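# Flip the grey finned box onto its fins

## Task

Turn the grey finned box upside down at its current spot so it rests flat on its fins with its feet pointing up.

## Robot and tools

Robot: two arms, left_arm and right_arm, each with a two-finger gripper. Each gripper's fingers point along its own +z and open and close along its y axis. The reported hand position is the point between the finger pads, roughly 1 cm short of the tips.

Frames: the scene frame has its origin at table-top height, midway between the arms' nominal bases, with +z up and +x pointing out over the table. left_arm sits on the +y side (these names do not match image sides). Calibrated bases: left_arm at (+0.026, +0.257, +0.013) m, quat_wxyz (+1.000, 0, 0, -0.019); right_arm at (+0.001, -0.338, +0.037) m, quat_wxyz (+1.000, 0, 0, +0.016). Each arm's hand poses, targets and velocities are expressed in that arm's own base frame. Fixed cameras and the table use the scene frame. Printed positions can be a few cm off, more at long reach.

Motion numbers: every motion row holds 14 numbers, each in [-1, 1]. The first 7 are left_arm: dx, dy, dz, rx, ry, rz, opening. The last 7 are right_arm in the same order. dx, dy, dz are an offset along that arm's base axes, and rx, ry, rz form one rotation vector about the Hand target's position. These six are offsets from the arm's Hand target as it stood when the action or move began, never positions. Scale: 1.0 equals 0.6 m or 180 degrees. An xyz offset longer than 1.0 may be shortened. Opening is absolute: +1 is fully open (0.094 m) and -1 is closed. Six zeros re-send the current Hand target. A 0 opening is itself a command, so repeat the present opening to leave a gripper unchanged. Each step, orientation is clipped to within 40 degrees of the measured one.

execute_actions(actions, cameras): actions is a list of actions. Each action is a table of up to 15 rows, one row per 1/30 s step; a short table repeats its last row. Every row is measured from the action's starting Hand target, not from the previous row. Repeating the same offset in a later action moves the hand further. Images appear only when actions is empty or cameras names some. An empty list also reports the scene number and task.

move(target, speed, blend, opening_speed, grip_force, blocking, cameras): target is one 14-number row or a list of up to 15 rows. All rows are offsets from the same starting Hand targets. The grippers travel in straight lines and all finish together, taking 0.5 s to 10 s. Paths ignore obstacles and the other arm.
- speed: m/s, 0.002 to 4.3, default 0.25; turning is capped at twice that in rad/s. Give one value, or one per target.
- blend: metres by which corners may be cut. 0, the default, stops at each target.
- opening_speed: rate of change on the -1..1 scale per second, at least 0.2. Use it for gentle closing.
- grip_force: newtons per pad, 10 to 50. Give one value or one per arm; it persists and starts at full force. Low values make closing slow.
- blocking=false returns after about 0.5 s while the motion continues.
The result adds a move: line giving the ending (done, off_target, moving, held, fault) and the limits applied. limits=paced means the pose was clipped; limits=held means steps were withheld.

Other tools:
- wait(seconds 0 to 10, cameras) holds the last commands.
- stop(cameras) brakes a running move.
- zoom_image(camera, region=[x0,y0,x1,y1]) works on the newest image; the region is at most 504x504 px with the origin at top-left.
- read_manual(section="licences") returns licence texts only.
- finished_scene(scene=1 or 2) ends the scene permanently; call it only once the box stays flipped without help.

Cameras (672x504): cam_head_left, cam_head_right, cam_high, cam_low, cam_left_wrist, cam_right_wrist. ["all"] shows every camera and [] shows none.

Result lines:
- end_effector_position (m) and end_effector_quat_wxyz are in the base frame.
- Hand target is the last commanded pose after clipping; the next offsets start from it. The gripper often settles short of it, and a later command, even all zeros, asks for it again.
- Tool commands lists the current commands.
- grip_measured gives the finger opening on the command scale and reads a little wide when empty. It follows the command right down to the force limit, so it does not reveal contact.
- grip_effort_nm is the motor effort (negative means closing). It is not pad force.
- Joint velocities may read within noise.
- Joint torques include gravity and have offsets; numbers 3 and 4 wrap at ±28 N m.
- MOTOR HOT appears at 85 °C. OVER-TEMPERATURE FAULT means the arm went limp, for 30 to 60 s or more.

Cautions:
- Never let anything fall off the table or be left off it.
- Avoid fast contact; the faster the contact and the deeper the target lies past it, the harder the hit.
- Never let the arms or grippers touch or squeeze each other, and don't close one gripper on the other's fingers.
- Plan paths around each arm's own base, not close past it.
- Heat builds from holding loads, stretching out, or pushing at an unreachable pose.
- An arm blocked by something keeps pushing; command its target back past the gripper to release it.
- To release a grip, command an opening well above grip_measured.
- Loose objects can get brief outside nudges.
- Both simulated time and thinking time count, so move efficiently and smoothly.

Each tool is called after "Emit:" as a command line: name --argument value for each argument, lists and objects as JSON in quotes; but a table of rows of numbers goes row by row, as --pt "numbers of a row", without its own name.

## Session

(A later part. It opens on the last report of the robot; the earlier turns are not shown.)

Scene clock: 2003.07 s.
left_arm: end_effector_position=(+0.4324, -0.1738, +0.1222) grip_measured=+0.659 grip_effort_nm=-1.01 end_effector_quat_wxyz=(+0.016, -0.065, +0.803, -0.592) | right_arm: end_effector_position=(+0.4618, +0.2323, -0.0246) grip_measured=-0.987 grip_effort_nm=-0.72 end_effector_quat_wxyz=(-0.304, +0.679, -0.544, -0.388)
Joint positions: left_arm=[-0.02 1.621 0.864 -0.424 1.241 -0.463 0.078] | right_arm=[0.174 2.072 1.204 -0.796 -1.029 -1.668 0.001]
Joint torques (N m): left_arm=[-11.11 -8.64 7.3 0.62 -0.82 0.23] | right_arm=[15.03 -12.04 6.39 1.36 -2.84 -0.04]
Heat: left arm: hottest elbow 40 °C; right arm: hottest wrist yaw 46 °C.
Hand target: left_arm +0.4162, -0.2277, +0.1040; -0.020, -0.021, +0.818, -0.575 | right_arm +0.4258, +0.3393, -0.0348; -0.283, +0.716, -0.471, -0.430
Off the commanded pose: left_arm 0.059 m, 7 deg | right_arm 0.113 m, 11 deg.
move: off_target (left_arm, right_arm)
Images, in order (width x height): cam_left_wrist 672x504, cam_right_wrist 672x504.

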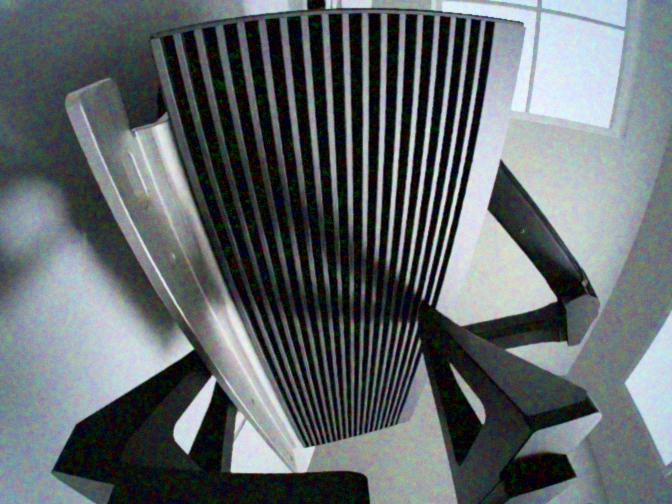

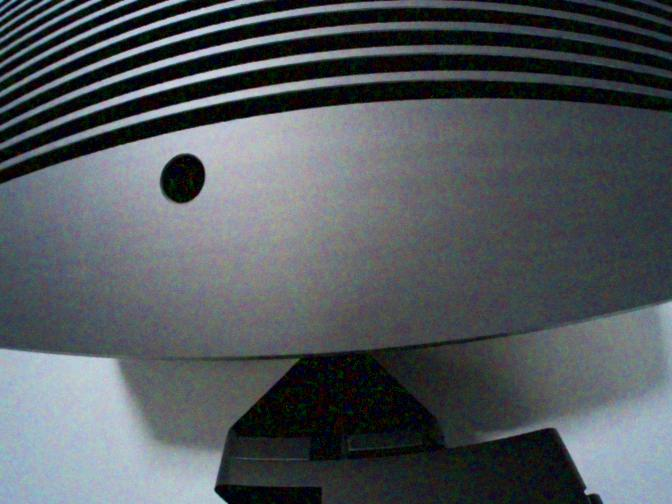

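Emit:
move --pt "0.0 0.05 0.04 0.0 0 0 0.55 0.03 -0.18 0 0 0 0 -1" --pt "0.01 0.076 0.06 0.0 0 0.02 0.55 0.05 -0.35 0.02 0 0 0 -1" --speed 0.1 --blend '[0.02,0]' --cameras '["cam_left_wrist","cam_right_wrist","cam_high"]'

Scene clock: 2032.83 s.
left_arm: end_effector_position=(+0.4167, -0.1770, +0.1244) grip_measured=+0.578 grip_effort_nm=-1.01 end_effector_quat_wxyz=(-0.013, -0.055, +0.813, -0.580) | right_arm: end_effector_position=(+0.4572, +0.1354, -0.0247) grip_measured=-0.987 grip_effort_nm=-0.72 end_effector_quat_wxyz=(-0.278, +0.698, -0.528, -0.395)
Joint positions: left_arm=[-0.03 1.616 0.894 -0.634 1.23 -0.319 0.074] | right_arm=[-0.009 2.123 1.289 -1.197 -0.933 -2.09 0.001]
Joint torques (N m): left_arm=[-2.08 -13.33 8.32 0.87 0.09 -0.32] | right_arm=[-1.26 -17.08 3.97 -0.54 -0.2 -0.17]
Heat: left arm: hottest elbow 41 °C; right arm: hottest wrist yaw 46 °C.
Hand target: left_arm +0.4222, -0.1821, +0.1399; -0.002, -0.047, +0.817, -0.575 | right_arm +0.4559, +0.1292, -0.0228; -0.283, +0.716, -0.472, -0.430
Off the commanded pose: left_arm 0.017 m, 2 deg | right_arm 0.007 m, 8 deg.
joint sent to its limit (right arm) — joint 6 (wrist roll), lower limit. The joint targets are off in orientation, not in position.
move: off_target (left_arm, right_arm)
Images, in order (width x height): cam_high 672x504, cam_left_wrist 672x504, cam_right_wrist 672x504.

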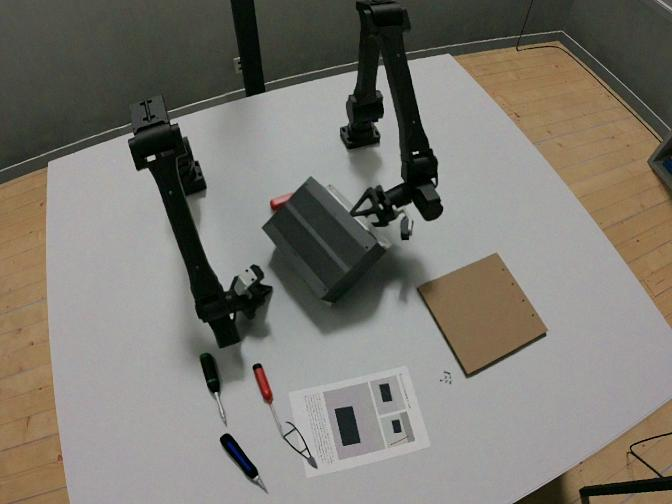

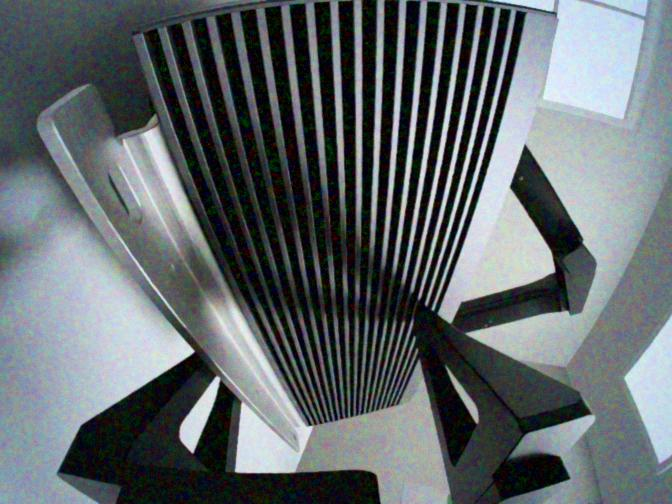

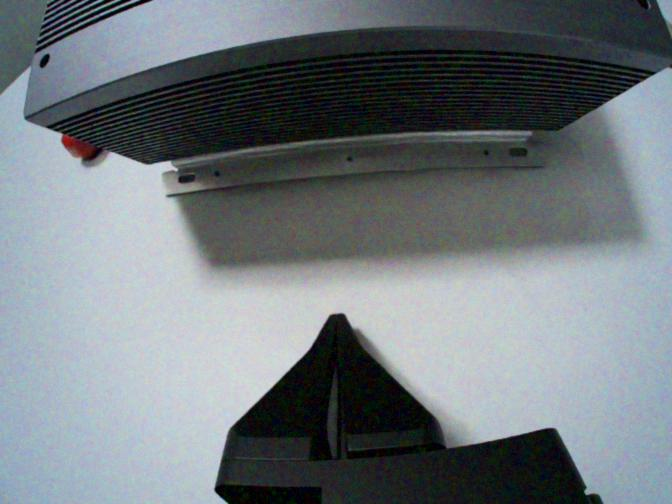

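Emit:
move --pt "0.01 -0.04 0.055 0.066 0.0036 0 0.5 0 0 0 0 0 0 -1" --speed 0.05 --cameras '["cam_left_wrist","cam_right_wrist"]'

Scene clock: 2085.80 s.
left_arm: end_effector_position=(+0.4246, -0.2037, +0.1542) grip_measured=+0.578 grip_effort_nm=-1.01 end_effector_quat_wxyz=(-0.026, -0.077, +0.862, -0.501) | right_arm: end_effector_position=(+0.4572, +0.1354, -0.0247) grip_measured=-0.987 grip_effort_nm=-0.72 end_effector_quat_wxyz=(-0.278, +0.698, -0.528, -0.395)
Joint positions: left_arm=[-0.124 1.537 0.987 -0.749 1.029 -0.456 0.074] | right_arm=[-0.009 2.123 1.289 -1.197 -0.933 -2.09 0.001]
Joint torques (N m): left_arm=[-1.9 -13.57 9.78 -0.36 -0.89 0.3] | right_arm=[-1.49 -16.62 4.12 -0.66 -0.22 -0.13]
Heat: left arm: hottest elbow 41 °C; right arm: hottest elbow 35 °C.
Hand target: left_arm +0.4281, -0.2061, +0.1730; -0.002, -0.050, +0.872, -0.487 | right_arm +0.4559, +0.1292, -0.0228; -0.283, +0.716, -0.471, -0.430
Off the commanded pose: left_arm 0.019 m, 5 deg | right_arm 0.007 m, 8 deg.
joint sent to its limit (right arm) — joint 6 (wrist roll), lower limit. The joint targets are off in orientation, not in position.
move: off_target (left_arm, right_arm)
Images, in order (width x height): cam_left_wrist 672x504, cam_right_wrist 672x504.

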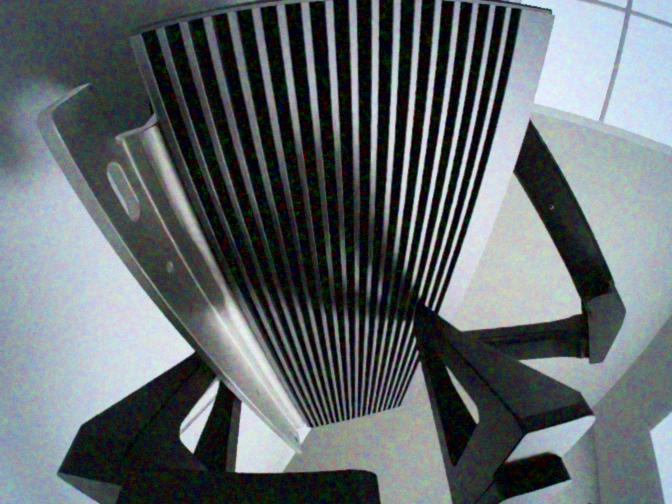

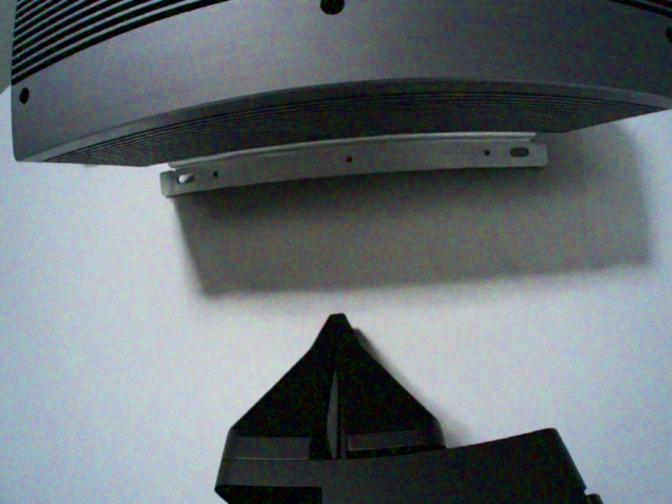

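Emit:
move --pt "-0.04 0.11 0.01 0 0 0 0.5 0 0 0 0 0 0 -1" --speed 0.04 --cameras '["cam_left_wrist","cam_right_wrist"]'

Scene clock: 2126.60 s.
left_arm: end_effector_position=(+0.4003, -0.1519, +0.1558) grip_measured=+0.577 grip_effort_nm=-1.01 end_effector_quat_wxyz=(-0.033, -0.059, +0.868, -0.492) | right_arm: end_effector_position=(+0.4572, +0.1354, -0.0247) grip_measured=-0.987 grip_effort_nm=-0.72 end_effector_quat_wxyz=(-0.278, +0.698, -0.528, -0.395)
Joint positions: left_arm=[-0.005 1.518 0.987 -1.028 1.032 -0.149 0.074] | right_arm=[-0.009 2.123 1.289 -1.197 -0.933 -2.09 0.001]
Joint torques (N m): left_arm=[1.2 -14.21 8.75 -0.31 0.08 0.09] | right_arm=[-1.38 -16.73 4.23 -0.34 -0.16 -0.14]
Heat: left arm: hottest elbow 46 °C; right arm: hottest elbow 35 °C.
Hand target: left_arm +0.4041, -0.1401, +0.1788; -0.002, -0.050, +0.872, -0.487 | right_arm +0.4559, +0.1292, -0.0228; -0.283, +0.716, -0.471, -0.430
Off the commanded pose: left_arm 0.026 m, 4 deg | right_arm 0.007 m, 8 deg.
joint sent to its limit (right arm) — joint 6 (wrist roll), lower limit. The joint targets are off in orientation, not in position.
move: off_target (left_arm, right_arm)
Images, in order (width x height): cam_left_wrist 672x504, cam_right_wrist 672x504.

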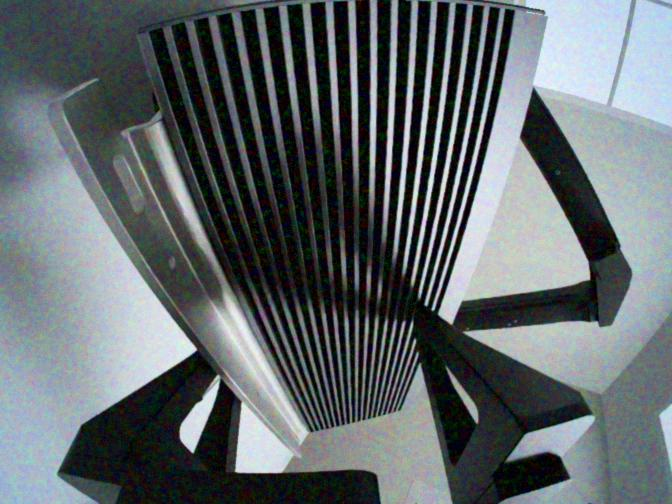

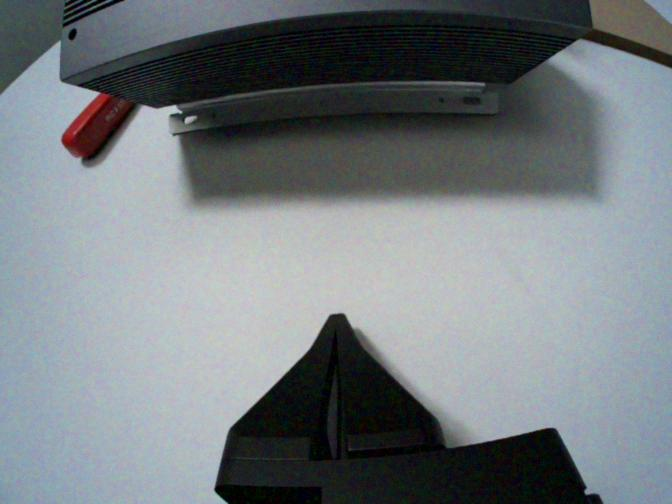

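Emit:
move --pt "-0.055 0.17 0.01 0 0 0 0.5 0 0 0 0 0 0 -1" --speed 0.05 --cameras '["cam_left_wrist","cam_right_wrist","cam_high"]'

Scene clock: 2134.90 s.
left_arm: end_effector_position=(+0.3557, -0.0443, +0.1589) grip_measured=+0.504 grip_effort_nm=-0.18 end_effector_quat_wxyz=(-0.029, -0.057, +0.874, -0.482) | right_arm: end_effector_position=(+0.4572, +0.1354, -0.0247) grip_measured=-0.987 grip_effort_nm=-0.72 end_effector_quat_wxyz=(-0.278, +0.698, -0.528, -0.395)
Joint positions: left_arm=[0.283 1.518 0.989 -1.453 0.949 0.366 0.071] | right_arm=[-0.009 2.123 1.289 -1.197 -0.933 -2.09 0.001]
Joint torques (N m): left_arm=[0.32 -10.87 11.03 -1.35 1.52 0.04] | right_arm=[-1.79 -17.03 4.19 -0.64 -0.23 -0.16]
Heat: left arm: hottest elbow 46 °C; right arm: hottest elbow 35 °C.
Hand target: left_arm +0.3712, -0.0381, +0.1848; -0.002, -0.050, +0.872, -0.487 | right_arm +0.4559, +0.1292, -0.0228; -0.283, +0.716, -0.471, -0.430
Off the commanded pose: left_arm 0.031 m, 3 deg | right_arm 0.007 m, 8 deg.
joint sent to its limit (right arm) — joint 6 (wrist roll), lower limit. The joint targets are off in orientation, not in position.
move: off_target (left_arm, right_arm)
Images, in order (width x height): cam_high 672x504, cam_left_wrist 672x504, cam_right_wrist 672x504.

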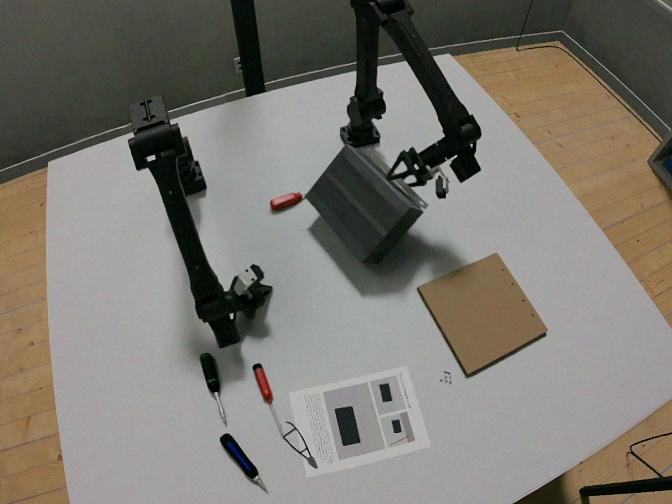

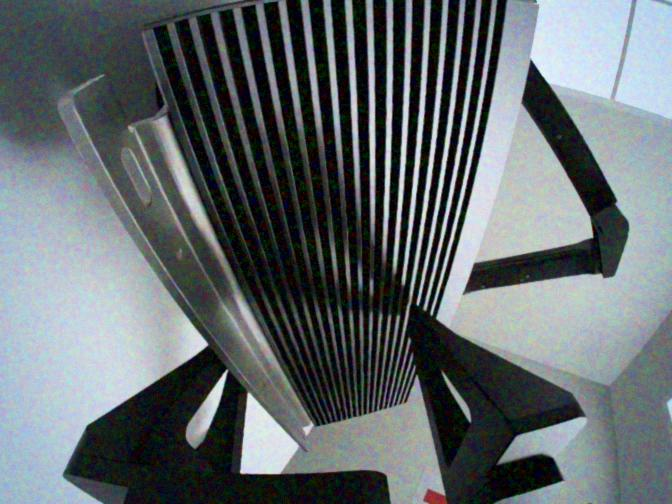

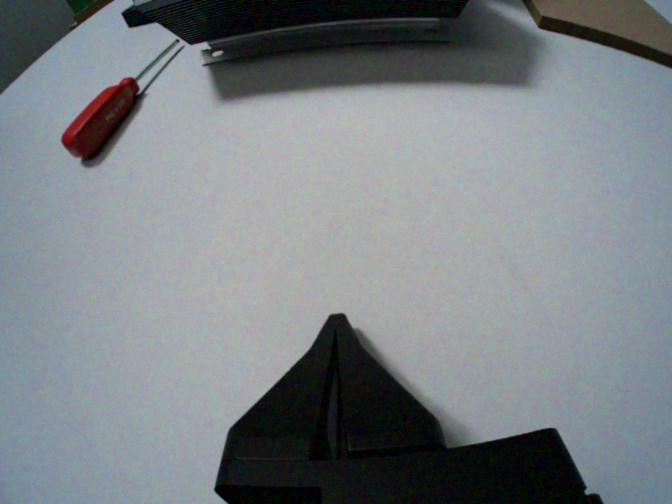

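Emit:
move --pt "0 0 0 0 0 0 0.35 0 0 0 0 0 0 -1" --opening_speed 0.3 --cameras '["cam_left_wrist"]'

Scene clock: 2143.30 s.
left_arm: end_effector_position=(+0.3557, -0.0443, +0.1589) grip_measured=+0.355 grip_effort_nm=-0.18 end_effector_quat_wxyz=(-0.029, -0.057, +0.874, -0.482) | right_arm: end_effector_position=(+0.4572, +0.1354, -0.0247) grip_measured=-0.987 grip_effort_nm=-0.72 end_effector_quat_wxyz=(-0.278, +0.698, -0.528, -0.395)
Joint positions: left_arm=[0.283 1.518 0.989 -1.453 0.949 0.368 0.064] | right_arm=[-0.009 2.123 1.289 -1.197 -0.933 -2.09 0.001]
Joint torques (N m): left_arm=[0.21 -10.87 11.04 -1.25 1.51 -0.01] | right_arm=[-1.61 -16.67 4.16 -0.65 -0.15 -0.13]
Heat: left arm: hottest elbow 46 °C; right arm: hottest elbow 34 °C.
Hand target: left_arm +0.3711, -0.0381, +0.1848; -0.002, -0.050, +0.872, -0.487 | right_arm +0.4559, +0.1292, -0.0228; -0.283, +0.716, -0.471, -0.430
Off the commanded pose: left_arm 0.031 m, 3 deg | right_arm 0.007 m, 8 deg.
joint sent to its limit (right arm) — joint 6 (wrist roll), lower limit. The joint targets are off in orientation, not in position.
move: off_target (left_arm, right_arm)
Images, in order (width x height): cam_left_wrist 672x504.

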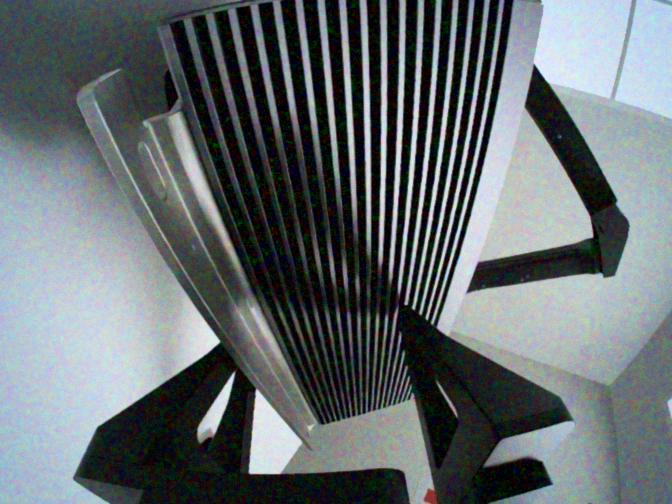

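Emit:
move --pt "0 0.012 -0.02 0 0 0 -0.3 0 0 0 0 0 0 -1" --opening_speed 0.25 --speed 0.02 --cameras '["cam_left_wrist"]'

Scene clock: 2169.20 s.
left_arm: end_effector_position=(+0.3555, -0.0376, +0.1522) grip_measured=-0.295 grip_effort_nm=-0.18 end_effector_quat_wxyz=(-0.030, -0.056, +0.874, -0.481) | right_arm: end_effector_position=(+0.4572, +0.1354, -0.0247) grip_measured=-0.987 grip_effort_nm=-0.72 end_effector_quat_wxyz=(-0.278, +0.698, -0.528, -0.395)
Joint positions: left_arm=[0.3 1.536 0.989 -1.457 0.94 0.395 0.033] | right_arm=[-0.009 2.123 1.289 -1.197 -0.933 -2.09 0.001]
Joint torques (N m): left_arm=[0.38 -10.4 10.37 -0.83 1.6 0.02] | right_arm=[-1.44 -16.73 4.33 -0.7 -0.2 -0.09]
Heat: left arm: hottest elbow 47 °C; right arm: hottest shoulder 34 °C.
Hand target: left_arm +0.3712, -0.0308, +0.1729; -0.002, -0.050, +0.872, -0.487 | right_arm +0.4559, +0.1292, -0.0228; -0.283, +0.716, -0.471, -0.430
Off the commanded pose: left_arm 0.027 m, 3 deg | right_arm 0.007 m, 8 deg.
joint sent to its limit (right arm) — joint 6 (wrist roll), lower limit. The joint targets are off in orientation, not in position.
move: off_target (left_arm, right_arm)
Images, in order (width x height): cam_left_wrist 672x504.

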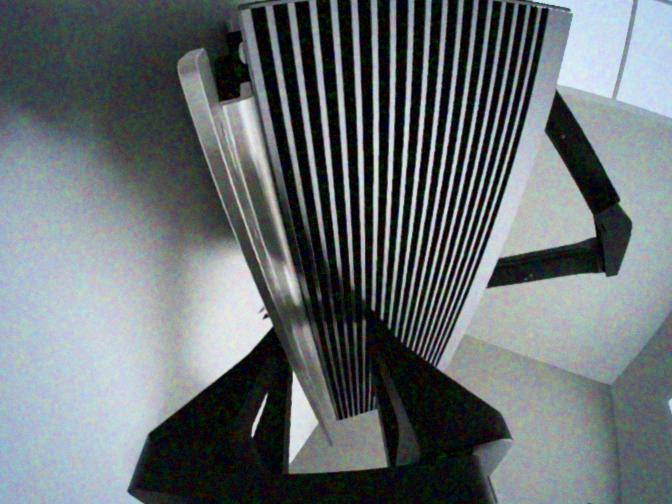

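Emit:
move --pt "0 0.0 0.015 0.066 0.0036 0 -0.6 0 0 0 0 0 0 -1" --opening_speed 0.2 --speed 0.06 --cameras '["cam_left_wrist"]'

Scene clock: 2177.83 s.
left_arm: end_effector_position=(+0.3544, -0.0432, +0.1584) grip_measured=-0.422 grip_effort_nm=-1.01 end_effector_quat_wxyz=(-0.039, -0.066, +0.904, -0.421) | right_arm: end_effector_position=(+0.4572, +0.1354, -0.0247) grip_measured=-0.987 grip_effort_nm=-0.72 end_effector_quat_wxyz=(-0.278, +0.698, -0.528, -0.395)
Joint positions: left_arm=[0.248 1.467 0.996 -1.405 0.831 0.239 0.027] | right_arm=[-0.009 2.123 1.289 -1.197 -0.933 -2.09 0.001]
Joint torques (N m): left_arm=[0.03 -12.1 11.64 0.23 -1.05 -0.27] | right_arm=[-1.85 -17.44 4.31 -0.72 -0.17 -0.11]
Heat: left arm: hottest elbow 47 °C; right arm: hottest shoulder 34 °C.
Hand target: left_arm +0.3711, -0.0310, +0.1820; -0.002, -0.053, +0.918, -0.394 | right_arm +0.4559, +0.1292, -0.0228; -0.283, +0.716, -0.471, -0.430
Off the commanded pose: left_arm 0.031 m, 6 deg | right_arm 0.007 m, 8 deg.
joint sent to its limit (right arm) — joint 6 (wrist roll), lower limit. The joint targets are off in orientation, not in position.
move: off_target (left_arm, right_arm)
Images, in order (width x height): cam_left_wrist 672x504.

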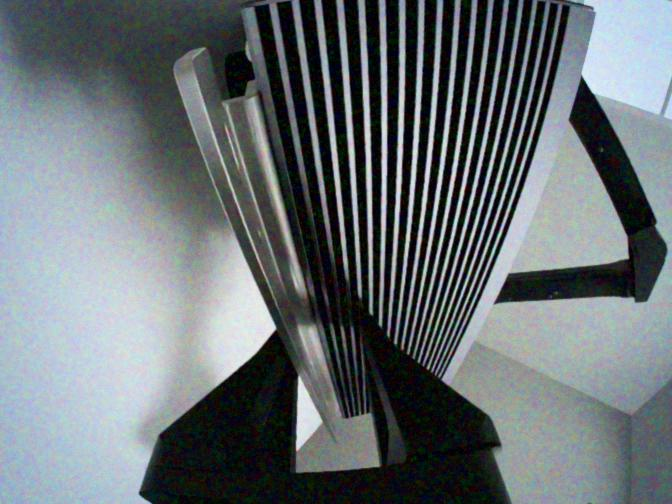

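Emit:
move --pt "0.0187 -0.0552 0.0375 0.0684 0.0232 0 -0.6 0 0 0 0 0 0 -1" --speed 0.05 --cameras '["cam_left_wrist","cam_right_wrist"]'

Scene clock: 2213.60 s.
left_arm: end_effector_position=(+0.3699, -0.0777, +0.1855) grip_measured=-0.423 grip_effort_nm=-1.01 end_effector_quat_wxyz=(-0.058, -0.067, +0.944, -0.318) | right_arm: end_effector_position=(+0.4572, +0.1354, -0.0247) grip_measured=-0.987 grip_effort_nm=-0.72 end_effector_quat_wxyz=(-0.278, +0.698, -0.528, -0.395)
Joint positions: left_arm=[0.074 1.414 1.098 -1.394 0.645 -0.021 0.027] | right_arm=[-0.009 2.123 1.289 -1.197 -0.933 -2.09 0.001]
Joint torques (N m): left_arm=[0.38 -10.99 11.73 0.03 -1.65 -0.22] | right_arm=[-1.61 -16.56 4.31 -0.51 -0.18 -0.13]
Heat: left arm: hottest elbow 47 °C; right arm: hottest shoulder 34 °C.
Hand target: left_arm +0.3824, -0.0641, +0.2044; -0.030, -0.067, +0.954, -0.291 | right_arm +0.4559, +0.1292, -0.0228; -0.283, +0.716, -0.471, -0.430
Off the commanded pose: left_arm 0.026 m, 5 deg | right_arm 0.007 m, 8 deg.
joint sent to its limit (right arm) — joint 6 (wrist roll), lower limit. The joint targets are off in orientation, not in position.
move: off_target (left_arm, right_arm)
Images, in order (width x height): cam_left_wrist 672x504, cam_right_wrist 672x504.

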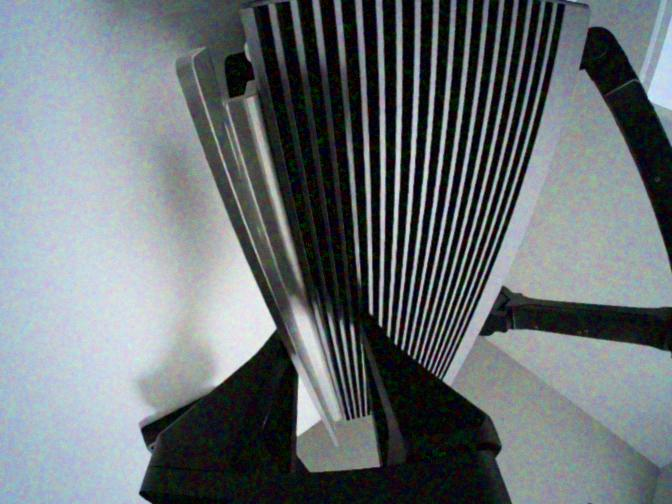

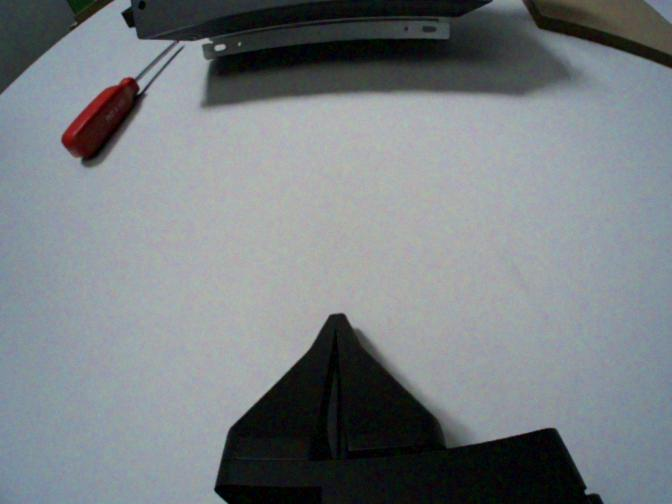

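Emit:
move --pt "0.024 -0.071 0.01 0.0684 0.0232 0 -0.6 0 0 0 0 0 0 -1" --pt "0.0455 -0.134 0.008 0.1315 0.0446 0 -0.6 0 0 0 0 0 0 -1" --speed 0.05 --blend '[0.02,0]' --cameras '["cam_left_wrist","cam_right_wrist","cam_high"]'

Scene clock: 2227.37 s.
left_arm: end_effector_position=(+0.3953, -0.1607, +0.2094) grip_measured=-0.596 grip_effort_nm=-0.18 end_effector_quat_wxyz=(-0.082, -0.072, +0.989, -0.103) | right_arm: end_effector_position=(+0.4572, +0.1354, -0.0247) grip_measured=-0.987 grip_effort_nm=-0.72 end_effector_quat_wxyz=(-0.278, +0.698, -0.528, -0.395)
Joint positions: left_arm=[-0.283 1.513 1.352 -1.493 0.252 -0.419 0.019] | right_arm=[-0.009 2.123 1.289 -1.197 -0.933 -2.09 0.001]
Joint torques (N m): left_arm=[1.96 -9.05 11.03 -0.34 -1.25 -0.25] | right_arm=[-1.67 -16.38 4.3 -0.58 -0.17 -0.14]
Heat: left arm: hottest elbow 48 °C; right arm: hottest shoulder 34 °C.
Hand target: left_arm +0.4097, -0.1445, +0.2092; -0.081, -0.091, +0.989, -0.084 | right_arm +0.4559, +0.1292, -0.0228; -0.283, +0.716, -0.471, -0.430
Off the commanded pose: left_arm 0.022 m, 3 deg | right_arm 0.007 m, 8 deg.
joint sent to its limit (right arm) — joint 6 (wrist roll), lower limit. The joint targets are off in orientation, not in position.
move: off_target (left_arm, right_arm)
Images, in order (width x height): cam_high 672x504, cam_left_wrist 672x504, cam_right_wrist 672x504.

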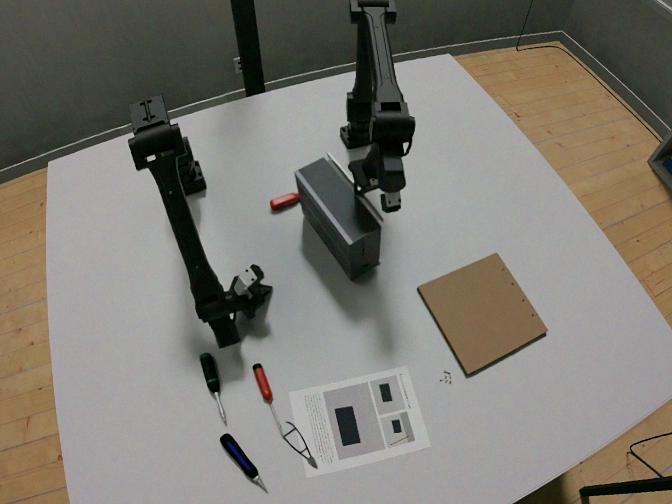

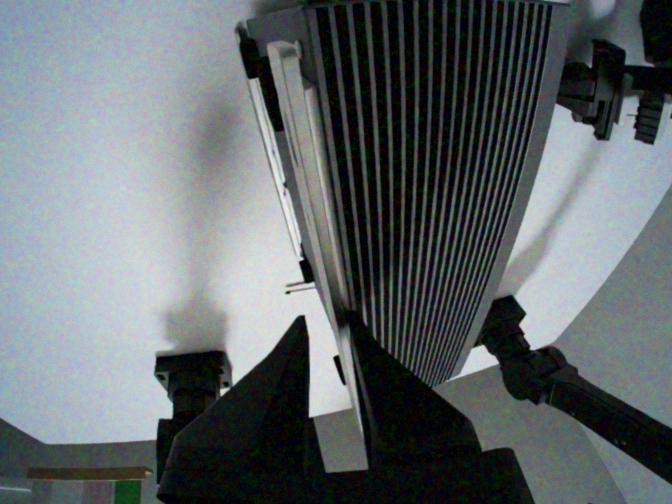

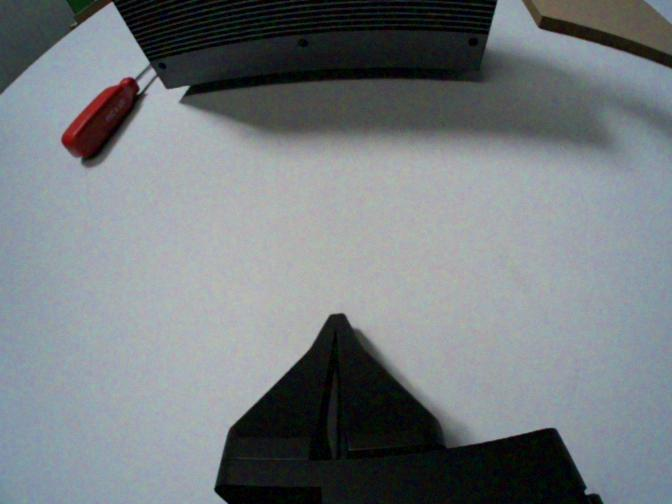

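Emit:
zoom_image --camera "cam_right_wrist" --region '[100, 0, 540, 150]'

Emit:
zoom_image --camera "cam_high" --region '[250, 130, 450, 300]'

Emit:
zoom_image --camera "cam_left_wrist" --region '[220, 200, 480, 460]'

Scaled by 1.145 from the camera's 672x504 image, which has a finer 960x720 frame.

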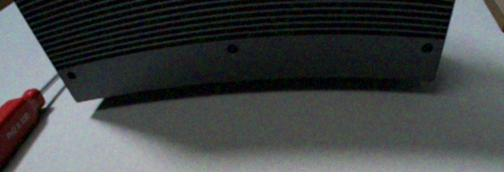

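Scaled by 2.520.

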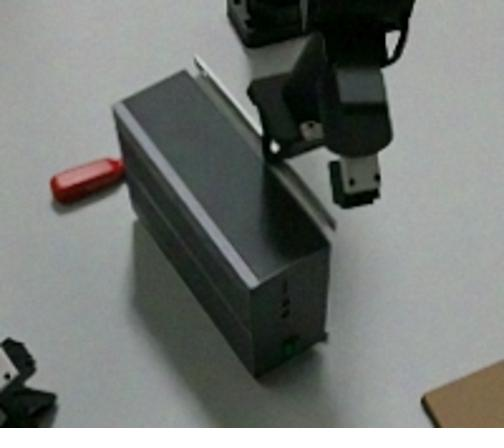

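Scaled by 1.938 from the camera's 672x504 image, which has a finer 960x720 frame.

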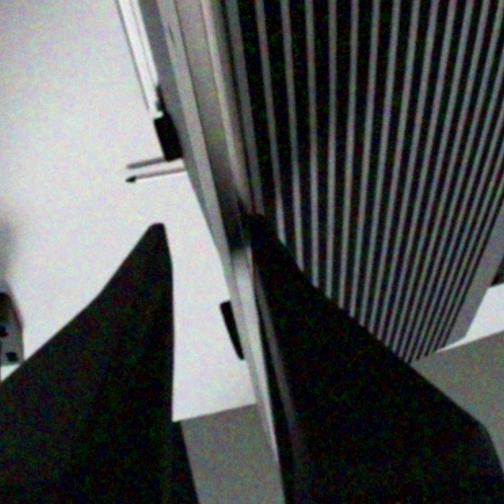

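Emit:
move --pt "0.015 -0.07 -0.008 0.054 0.013 0 -0.6 0 0 0 0 0 0 -1" --speed 0.03 --cameras '["cam_left_wrist","cam_right_wrist","cam_high"]'

Scene clock: 2289.30 s.
left_arm: end_effector_position=(+0.4082, -0.1771, +0.2036) grip_measured=-0.598 grip_effort_nm=-0.11 end_effector_quat_wxyz=(-0.095, -0.099, +0.991, +0.000) | right_arm: end_effector_position=(+0.4572, +0.1354, -0.0247) grip_measured=-0.987 grip_effort_nm=-0.72 end_effector_quat_wxyz=(-0.278, +0.698, -0.528, -0.395)
Joint positions: left_arm=[-0.375 1.621 1.469 -1.587 0.087 -0.566 0.019] | right_arm=[-0.009 2.123 1.289 -1.197 -0.933 -2.09 0.001]
Joint torques (N m): left_arm=[-1.73 -10.34 11.49 0.06 0 -0.33] | right_arm=[-1.14 -16.32 4.23 -0.42 -0.17 -0.11]
Heat: left arm: hottest elbow 51 °C; right arm: hottest shoulder 34 °C.
Hand target: left_arm +0.4187, -0.1864, +0.2044; -0.094, -0.100, +0.991, +0.002 | right_arm +0.4559, +0.1292, -0.0228; -0.283, +0.716, -0.471, -0.430
Off the commanded pose: left_arm 0.014 m, 0 deg | right_arm 0.007 m, 8 deg.
joint sent to its limit (right arm) — joint 6 (wrist roll), lower limit. The joint targets are off in orientation, not in position.
move: off_target (left_arm, right_arm)
Images, in order (width x height): cam_high 672x504, cam_left_wrist 672x504, cam_right_wrist 672x504.

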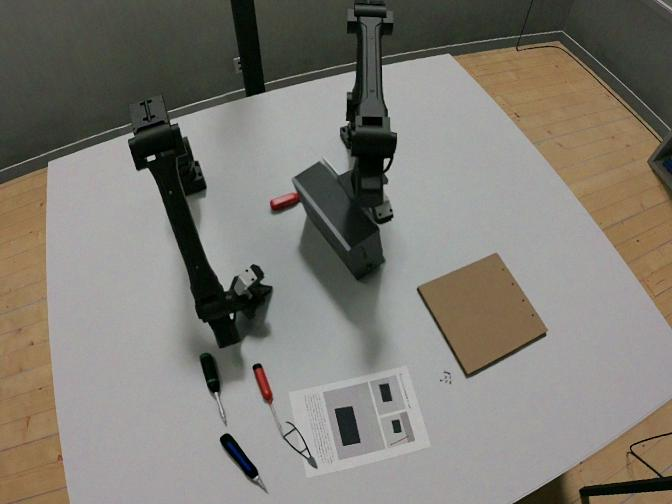

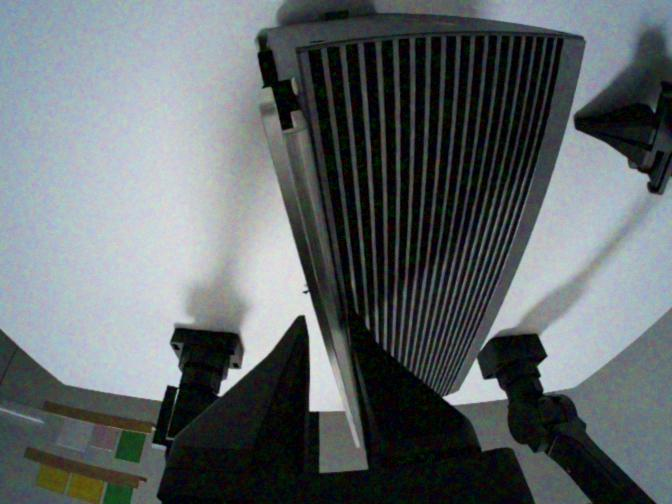

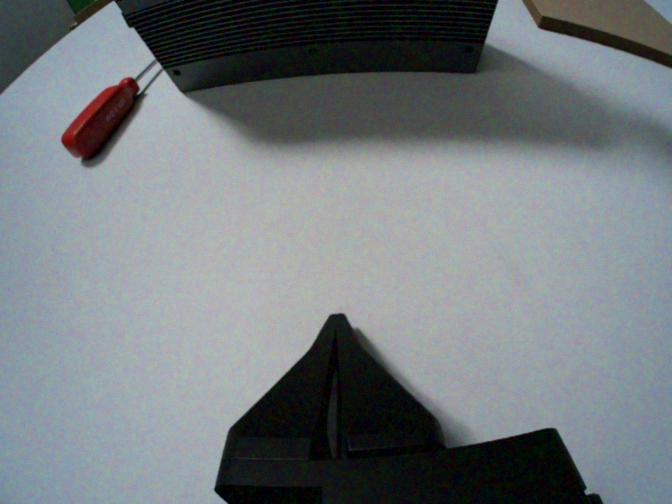

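Emit:
move --pt "-0.008 0.018 0.0 0 0 0 -0.6 0 0 0 0 0 0 -1" --pt "-0.008 0.018 0.06 0 0 0 -0.6 0 0 0 0 0 0 -1" --speed 0.03 --cameras '["cam_left_wrist","cam_right_wrist"]'

Scene clock: 2306.00 s.
left_arm: end_effector_position=(+0.4036, -0.1749, +0.2244) grip_measured=-0.598 grip_effort_nm=-0.11 end_effector_quat_wxyz=(-0.108, -0.100, +0.989, +0.008) | right_arm: end_effector_position=(+0.4572, +0.1354, -0.0247) grip_measured=-0.987 grip_effort_nm=-0.72 end_effector_quat_wxyz=(-0.278, +0.698, -0.528, -0.395)
Joint positions: left_arm=[-0.375 1.621 1.52 -1.669 0.084 -0.567 0.019] | right_arm=[-0.009 2.123 1.289 -1.197 -0.933 -2.09 0.001]
Joint torques (N m): left_arm=[-0.38 -13.04 11.58 -0.1 -0.04 -0.16] | right_arm=[-2.26 -16.62 4.08 -0.66 -0.15 -0.13]
Heat: left arm: hottest elbow 52 °C; right arm: hottest shoulder 34 °C.
Hand target: left_arm +0.4139, -0.1756, +0.2404; -0.093, -0.100, +0.991, +0.002 | right_arm +0.4559, +0.1292, -0.0228; -0.283, +0.716, -0.471, -0.430
Off the commanded pose: left_arm 0.019 m, 2 deg | right_arm 0.007 m, 8 deg.
joint sent to its limit (left arm) — joint 4 (wrist pitch), lower limit. The joint targets still meet the commanded pose.
joint sent to its limit (right arm) — joint 6 (wrist roll), lower limit. The joint targets are off in orientation, not in position.
move: off_target (left_arm, right_arm)
Images, in order (width x height): cam_left_wrist 672x504, cam_right_wrist 672x504.

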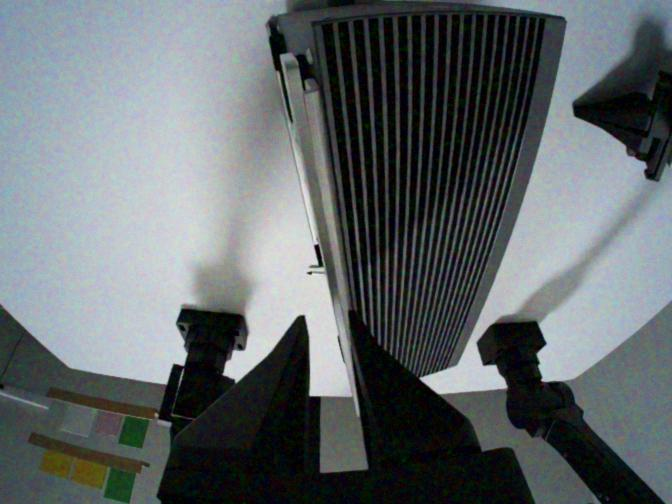

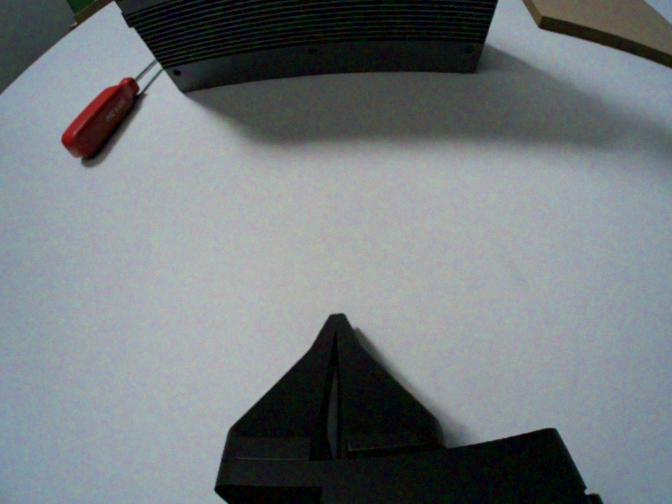

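Emit:
move --pt "0 0 0.05 0 0 0 -0.6 0 0 0 0 0 0 -1" --pt "0 0.02 0.1 -0.05 0 0 -0.6 0 0 0 0 0 0 -1" --speed 0.05 --cameras '["cam_left_wrist","cam_high"]'

Scene clock: 2322.37 s.
left_arm: end_effector_position=(+0.4066, -0.1652, +0.2763) grip_measured=-0.598 grip_effort_nm=-0.11 end_effector_quat_wxyz=(-0.078, -0.103, +0.988, -0.084) | right_arm: end_effector_position=(+0.4572, +0.1354, -0.0247) grip_measured=-0.987 grip_effort_nm=-0.72 end_effector_quat_wxyz=(-0.278, +0.698, -0.528, -0.395)
Joint positions: left_arm=[-0.3 1.531 1.552 -1.67 0.216 -0.499 0.019] | right_arm=[-0.009 2.123 1.289 -1.197 -0.933 -2.09 0.001]
Joint torques (N m): left_arm=[0.03 -12.92 11.88 0.1 0.33 -0.03] | right_arm=[-1.61 -16.85 4.16 -0.49 -0.2 -0.15]
Heat: left arm: hottest elbow 52 °C; right arm: hottest shoulder 34 °C.
Hand target: left_arm +0.4139, -0.1635, +0.3003; -0.101, -0.092, +0.988, -0.076 | right_arm +0.4559, +0.1292, -0.0228; -0.283, +0.716, -0.471, -0.430
Off the commanded pose: left_arm 0.025 m, 3 deg | right_arm 0.007 m, 8 deg.
joint sent to its limit (left arm) — joint 4 (wrist pitch), lower limit. The joint targets are off in orientation, not in position.
joint sent to its limit (right arm) — joint 6 (wrist roll), lower limit. The joint targets are off in orientation, not in position.
move: off_target (left_arm, right_arm)
Images, in order (width x height): cam_high 672x504, cam_left_wrist 672x504.

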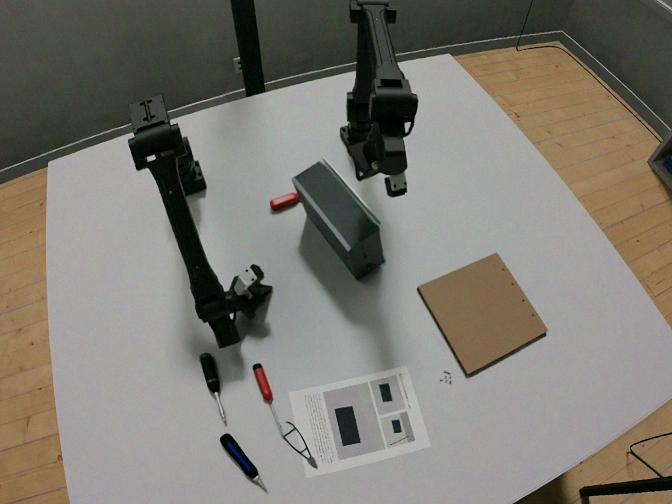

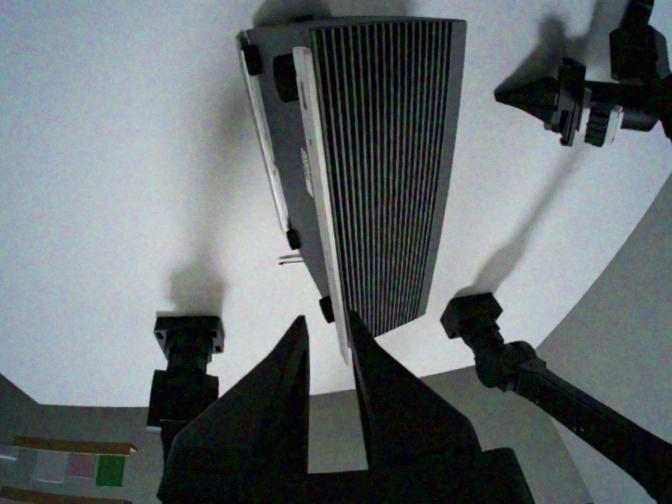

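Emit:
move --pt "0 0.25 0.0 0 0 0 -0.6 0 -0.05 0.1 0 0 0 -1" --pt "0 0.4 0.0 0 0 0 -0.6 -0.01 0.08 0.45 -0.3079 0.2326 -0.4625 -0.2" --speed 0.2 --blend '[0.03,0]' --cameras '["cam_right_wrist","cam_high","cam_head_right"]'

Scene clock: 2380.33 s.
left_arm: end_effector_position=(+0.4132, +0.0716, +0.2929) grip_measured=-0.598 grip_effort_nm=-0.11 end_effector_quat_wxyz=(-0.009, -0.102, +0.993, -0.067) | right_arm: end_effector_position=(+0.4395, +0.1685, +0.2342) grip_measured=-0.203 grip_effort_nm=0.08 end_effector_quat_wxyz=(-0.024, -0.105, +0.989, +0.103)
Joint positions: left_arm=[0.226 1.457 1.521 -1.67 0.13 0.024 0.019] | right_arm=[0.289 1.574 1.494 -1.5 -0.212 0.077 0.037]
Joint torques (N m): left_arm=[-0.03 -10.7 9.88 0.23 0.04 -0.05] | right_arm=[0.44 -11.28 11.36 0.23 -0.01 0.08]
Heat: left arm: hottest elbow 49 °C; right arm: hottest elbow 35 °C.
Hand target: left_arm +0.4139, +0.0764, +0.3004; -0.101, -0.092, +0.988, -0.076 | right_arm +0.4499, +0.1773, +0.2472; -0.011, -0.108, +0.989, +0.104
Off the commanded pose: left_arm 0.009 m, 11 deg | right_arm 0.019 m, 2 deg.
joint sent to its limit (left arm) — joint 4 (wrist pitch), lower limit. The joint targets are off in orientation, not in position.
move: off_target (left_arm, right_arm); target 2's new opening was sent with right_arm's hand 0.019 m and 2 deg from that target
Images, in order (width x height): cam_head_right 672x504, cam_high 672x504, cam_right_wrist 672x504.

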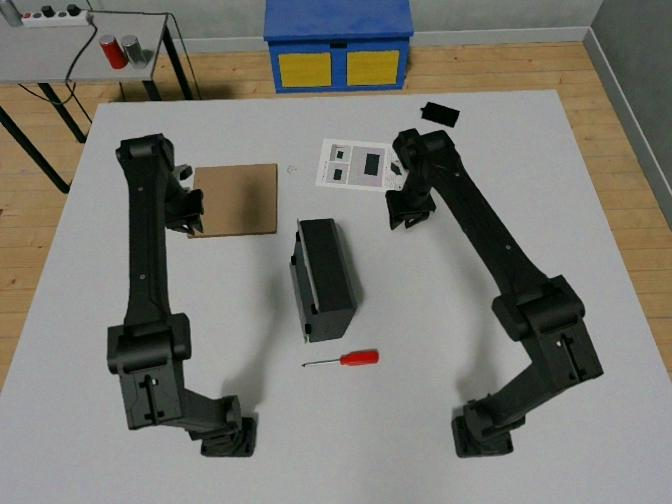

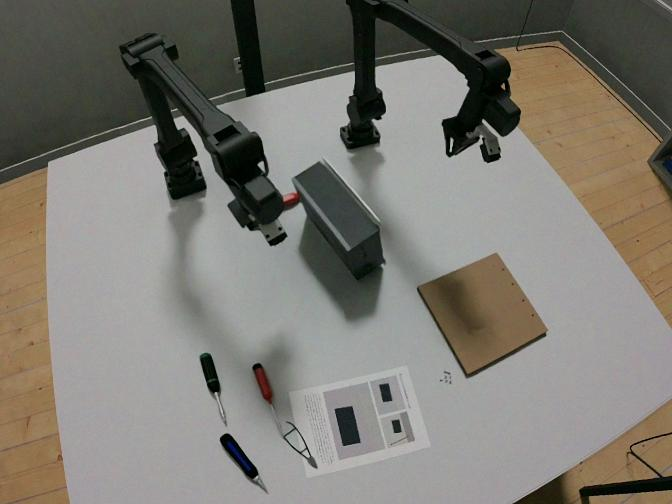

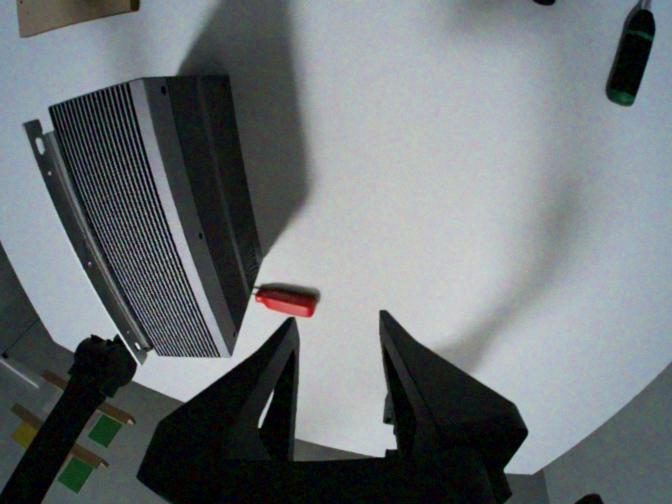

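Emit:
move --pt "0 0 0 0 0 0 -0.6 -0.124 0.346 0.005 0 0 0 -0.2" --speed 0.15 --cameras '["cam_right_wrist"]'

Scene clock: 2405.67 s.
left_arm: end_effector_position=(+0.4132, +0.0716, +0.2929) grip_measured=-0.598 grip_effort_nm=-0.11 end_effector_quat_wxyz=(-0.009, -0.102, +0.993, -0.067) | right_arm: end_effector_position=(+0.3656, +0.3719, +0.2371) grip_measured=-0.202 grip_effort_nm=0.08 end_effector_quat_wxyz=(-0.028, -0.107, +0.989, +0.093)
Joint positions: left_arm=[0.226 1.457 1.521 -1.67 0.13 0.024 0.019] | right_arm=[0.734 1.66 1.608 -1.454 -0.185 0.523 0.038]
Joint torques (N m): left_arm=[0.03 -10.58 9.85 0.23 0.04 -0.05] | right_arm=[-0.56 -13.1 11.55 0.81 -0.03 0.07]
Heat: left arm: hottest elbow 50 °C; right arm: hottest elbow 41 °C.
Hand target: left_arm +0.4139, +0.0764, +0.3004; -0.101, -0.092, +0.988, -0.076 | right_arm +0.3756, +0.3849, +0.2502; -0.011, -0.108, +0.989, +0.104
Off the commanded pose: left_arm 0.009 m, 11 deg | right_arm 0.021 m, 2 deg.
joint sent to its limit (left arm) — joint 4 (wrist pitch), lower limit. The joint targets are off in orientation, not in position.
move: off_target (left_arm, right_arm)
Images, in order (width x height): cam_right_wrist 672x504.

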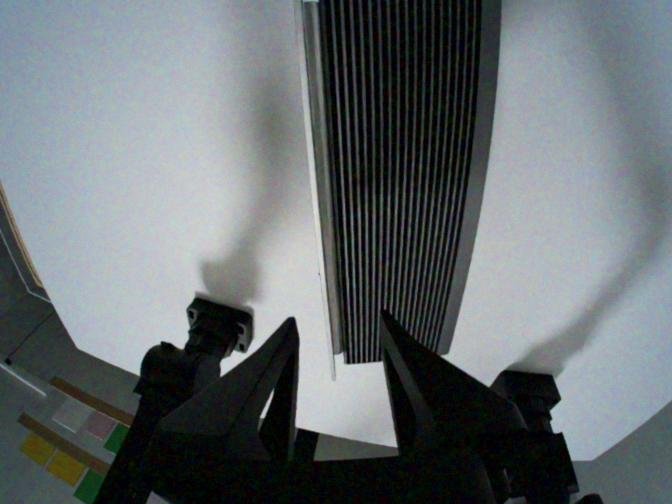

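Emit:
move --pt "0 0 0 0 0 0 -0.6 0.0 0.022 -0.06 0 0 0 -0.2" --speed 0.08 --cameras '["cam_right_wrist"]'

Scene clock: 2423.03 s.
left_arm: end_effector_position=(+0.4132, +0.0716, +0.2929) grip_measured=-0.598 grip_effort_nm=-0.11 end_effector_quat_wxyz=(-0.009, -0.102, +0.993, -0.067) | right_arm: end_effector_position=(+0.3766, +0.3902, +0.2173) grip_measured=-0.202 grip_effort_nm=0.08 end_effector_quat_wxyz=(-0.014, -0.106, +0.989, +0.104)
Joint positions: left_arm=[0.226 1.457 1.521 -1.67 0.13 0.024 0.019] | right_arm=[0.746 1.695 1.598 -1.371 -0.182 0.542 0.038]
Joint torques (N m): left_arm=[-0.03 -10.58 9.84 0.2 0.03 -0.05] | right_arm=[0.21 -14.15 8.24 1.07 0.01 0.02]
Heat: left arm: hottest elbow 49 °C; right arm: hottest elbow 41 °C.
Hand target: left_arm +0.4139, +0.0764, +0.3004; -0.101, -0.092, +0.988, -0.076 | right_arm +0.3756, +0.3981, +0.2142; -0.011, -0.108, +0.989, +0.104
Off the commanded pose: left_arm 0.009 m, 11 deg | right_arm 0.008 m, 0 deg.
joint sent to its limit (left arm) — joint 4 (wrist pitch), lower limit. The joint targets are off in orientation, not in position.
move: off_target (left_arm)
Images, in order (width x height): cam_right_wrist 672x504.

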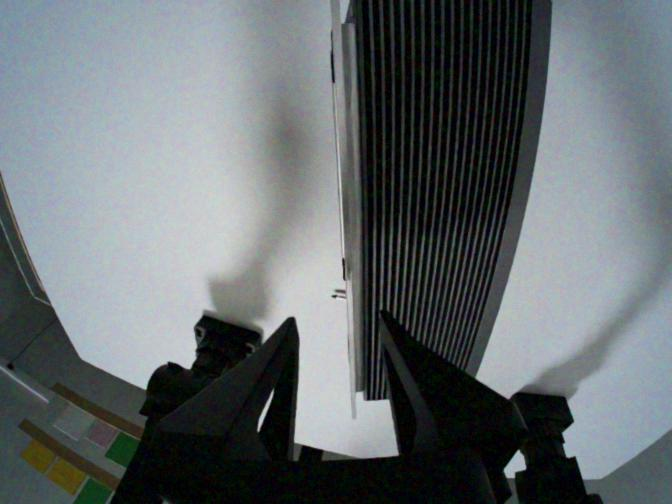

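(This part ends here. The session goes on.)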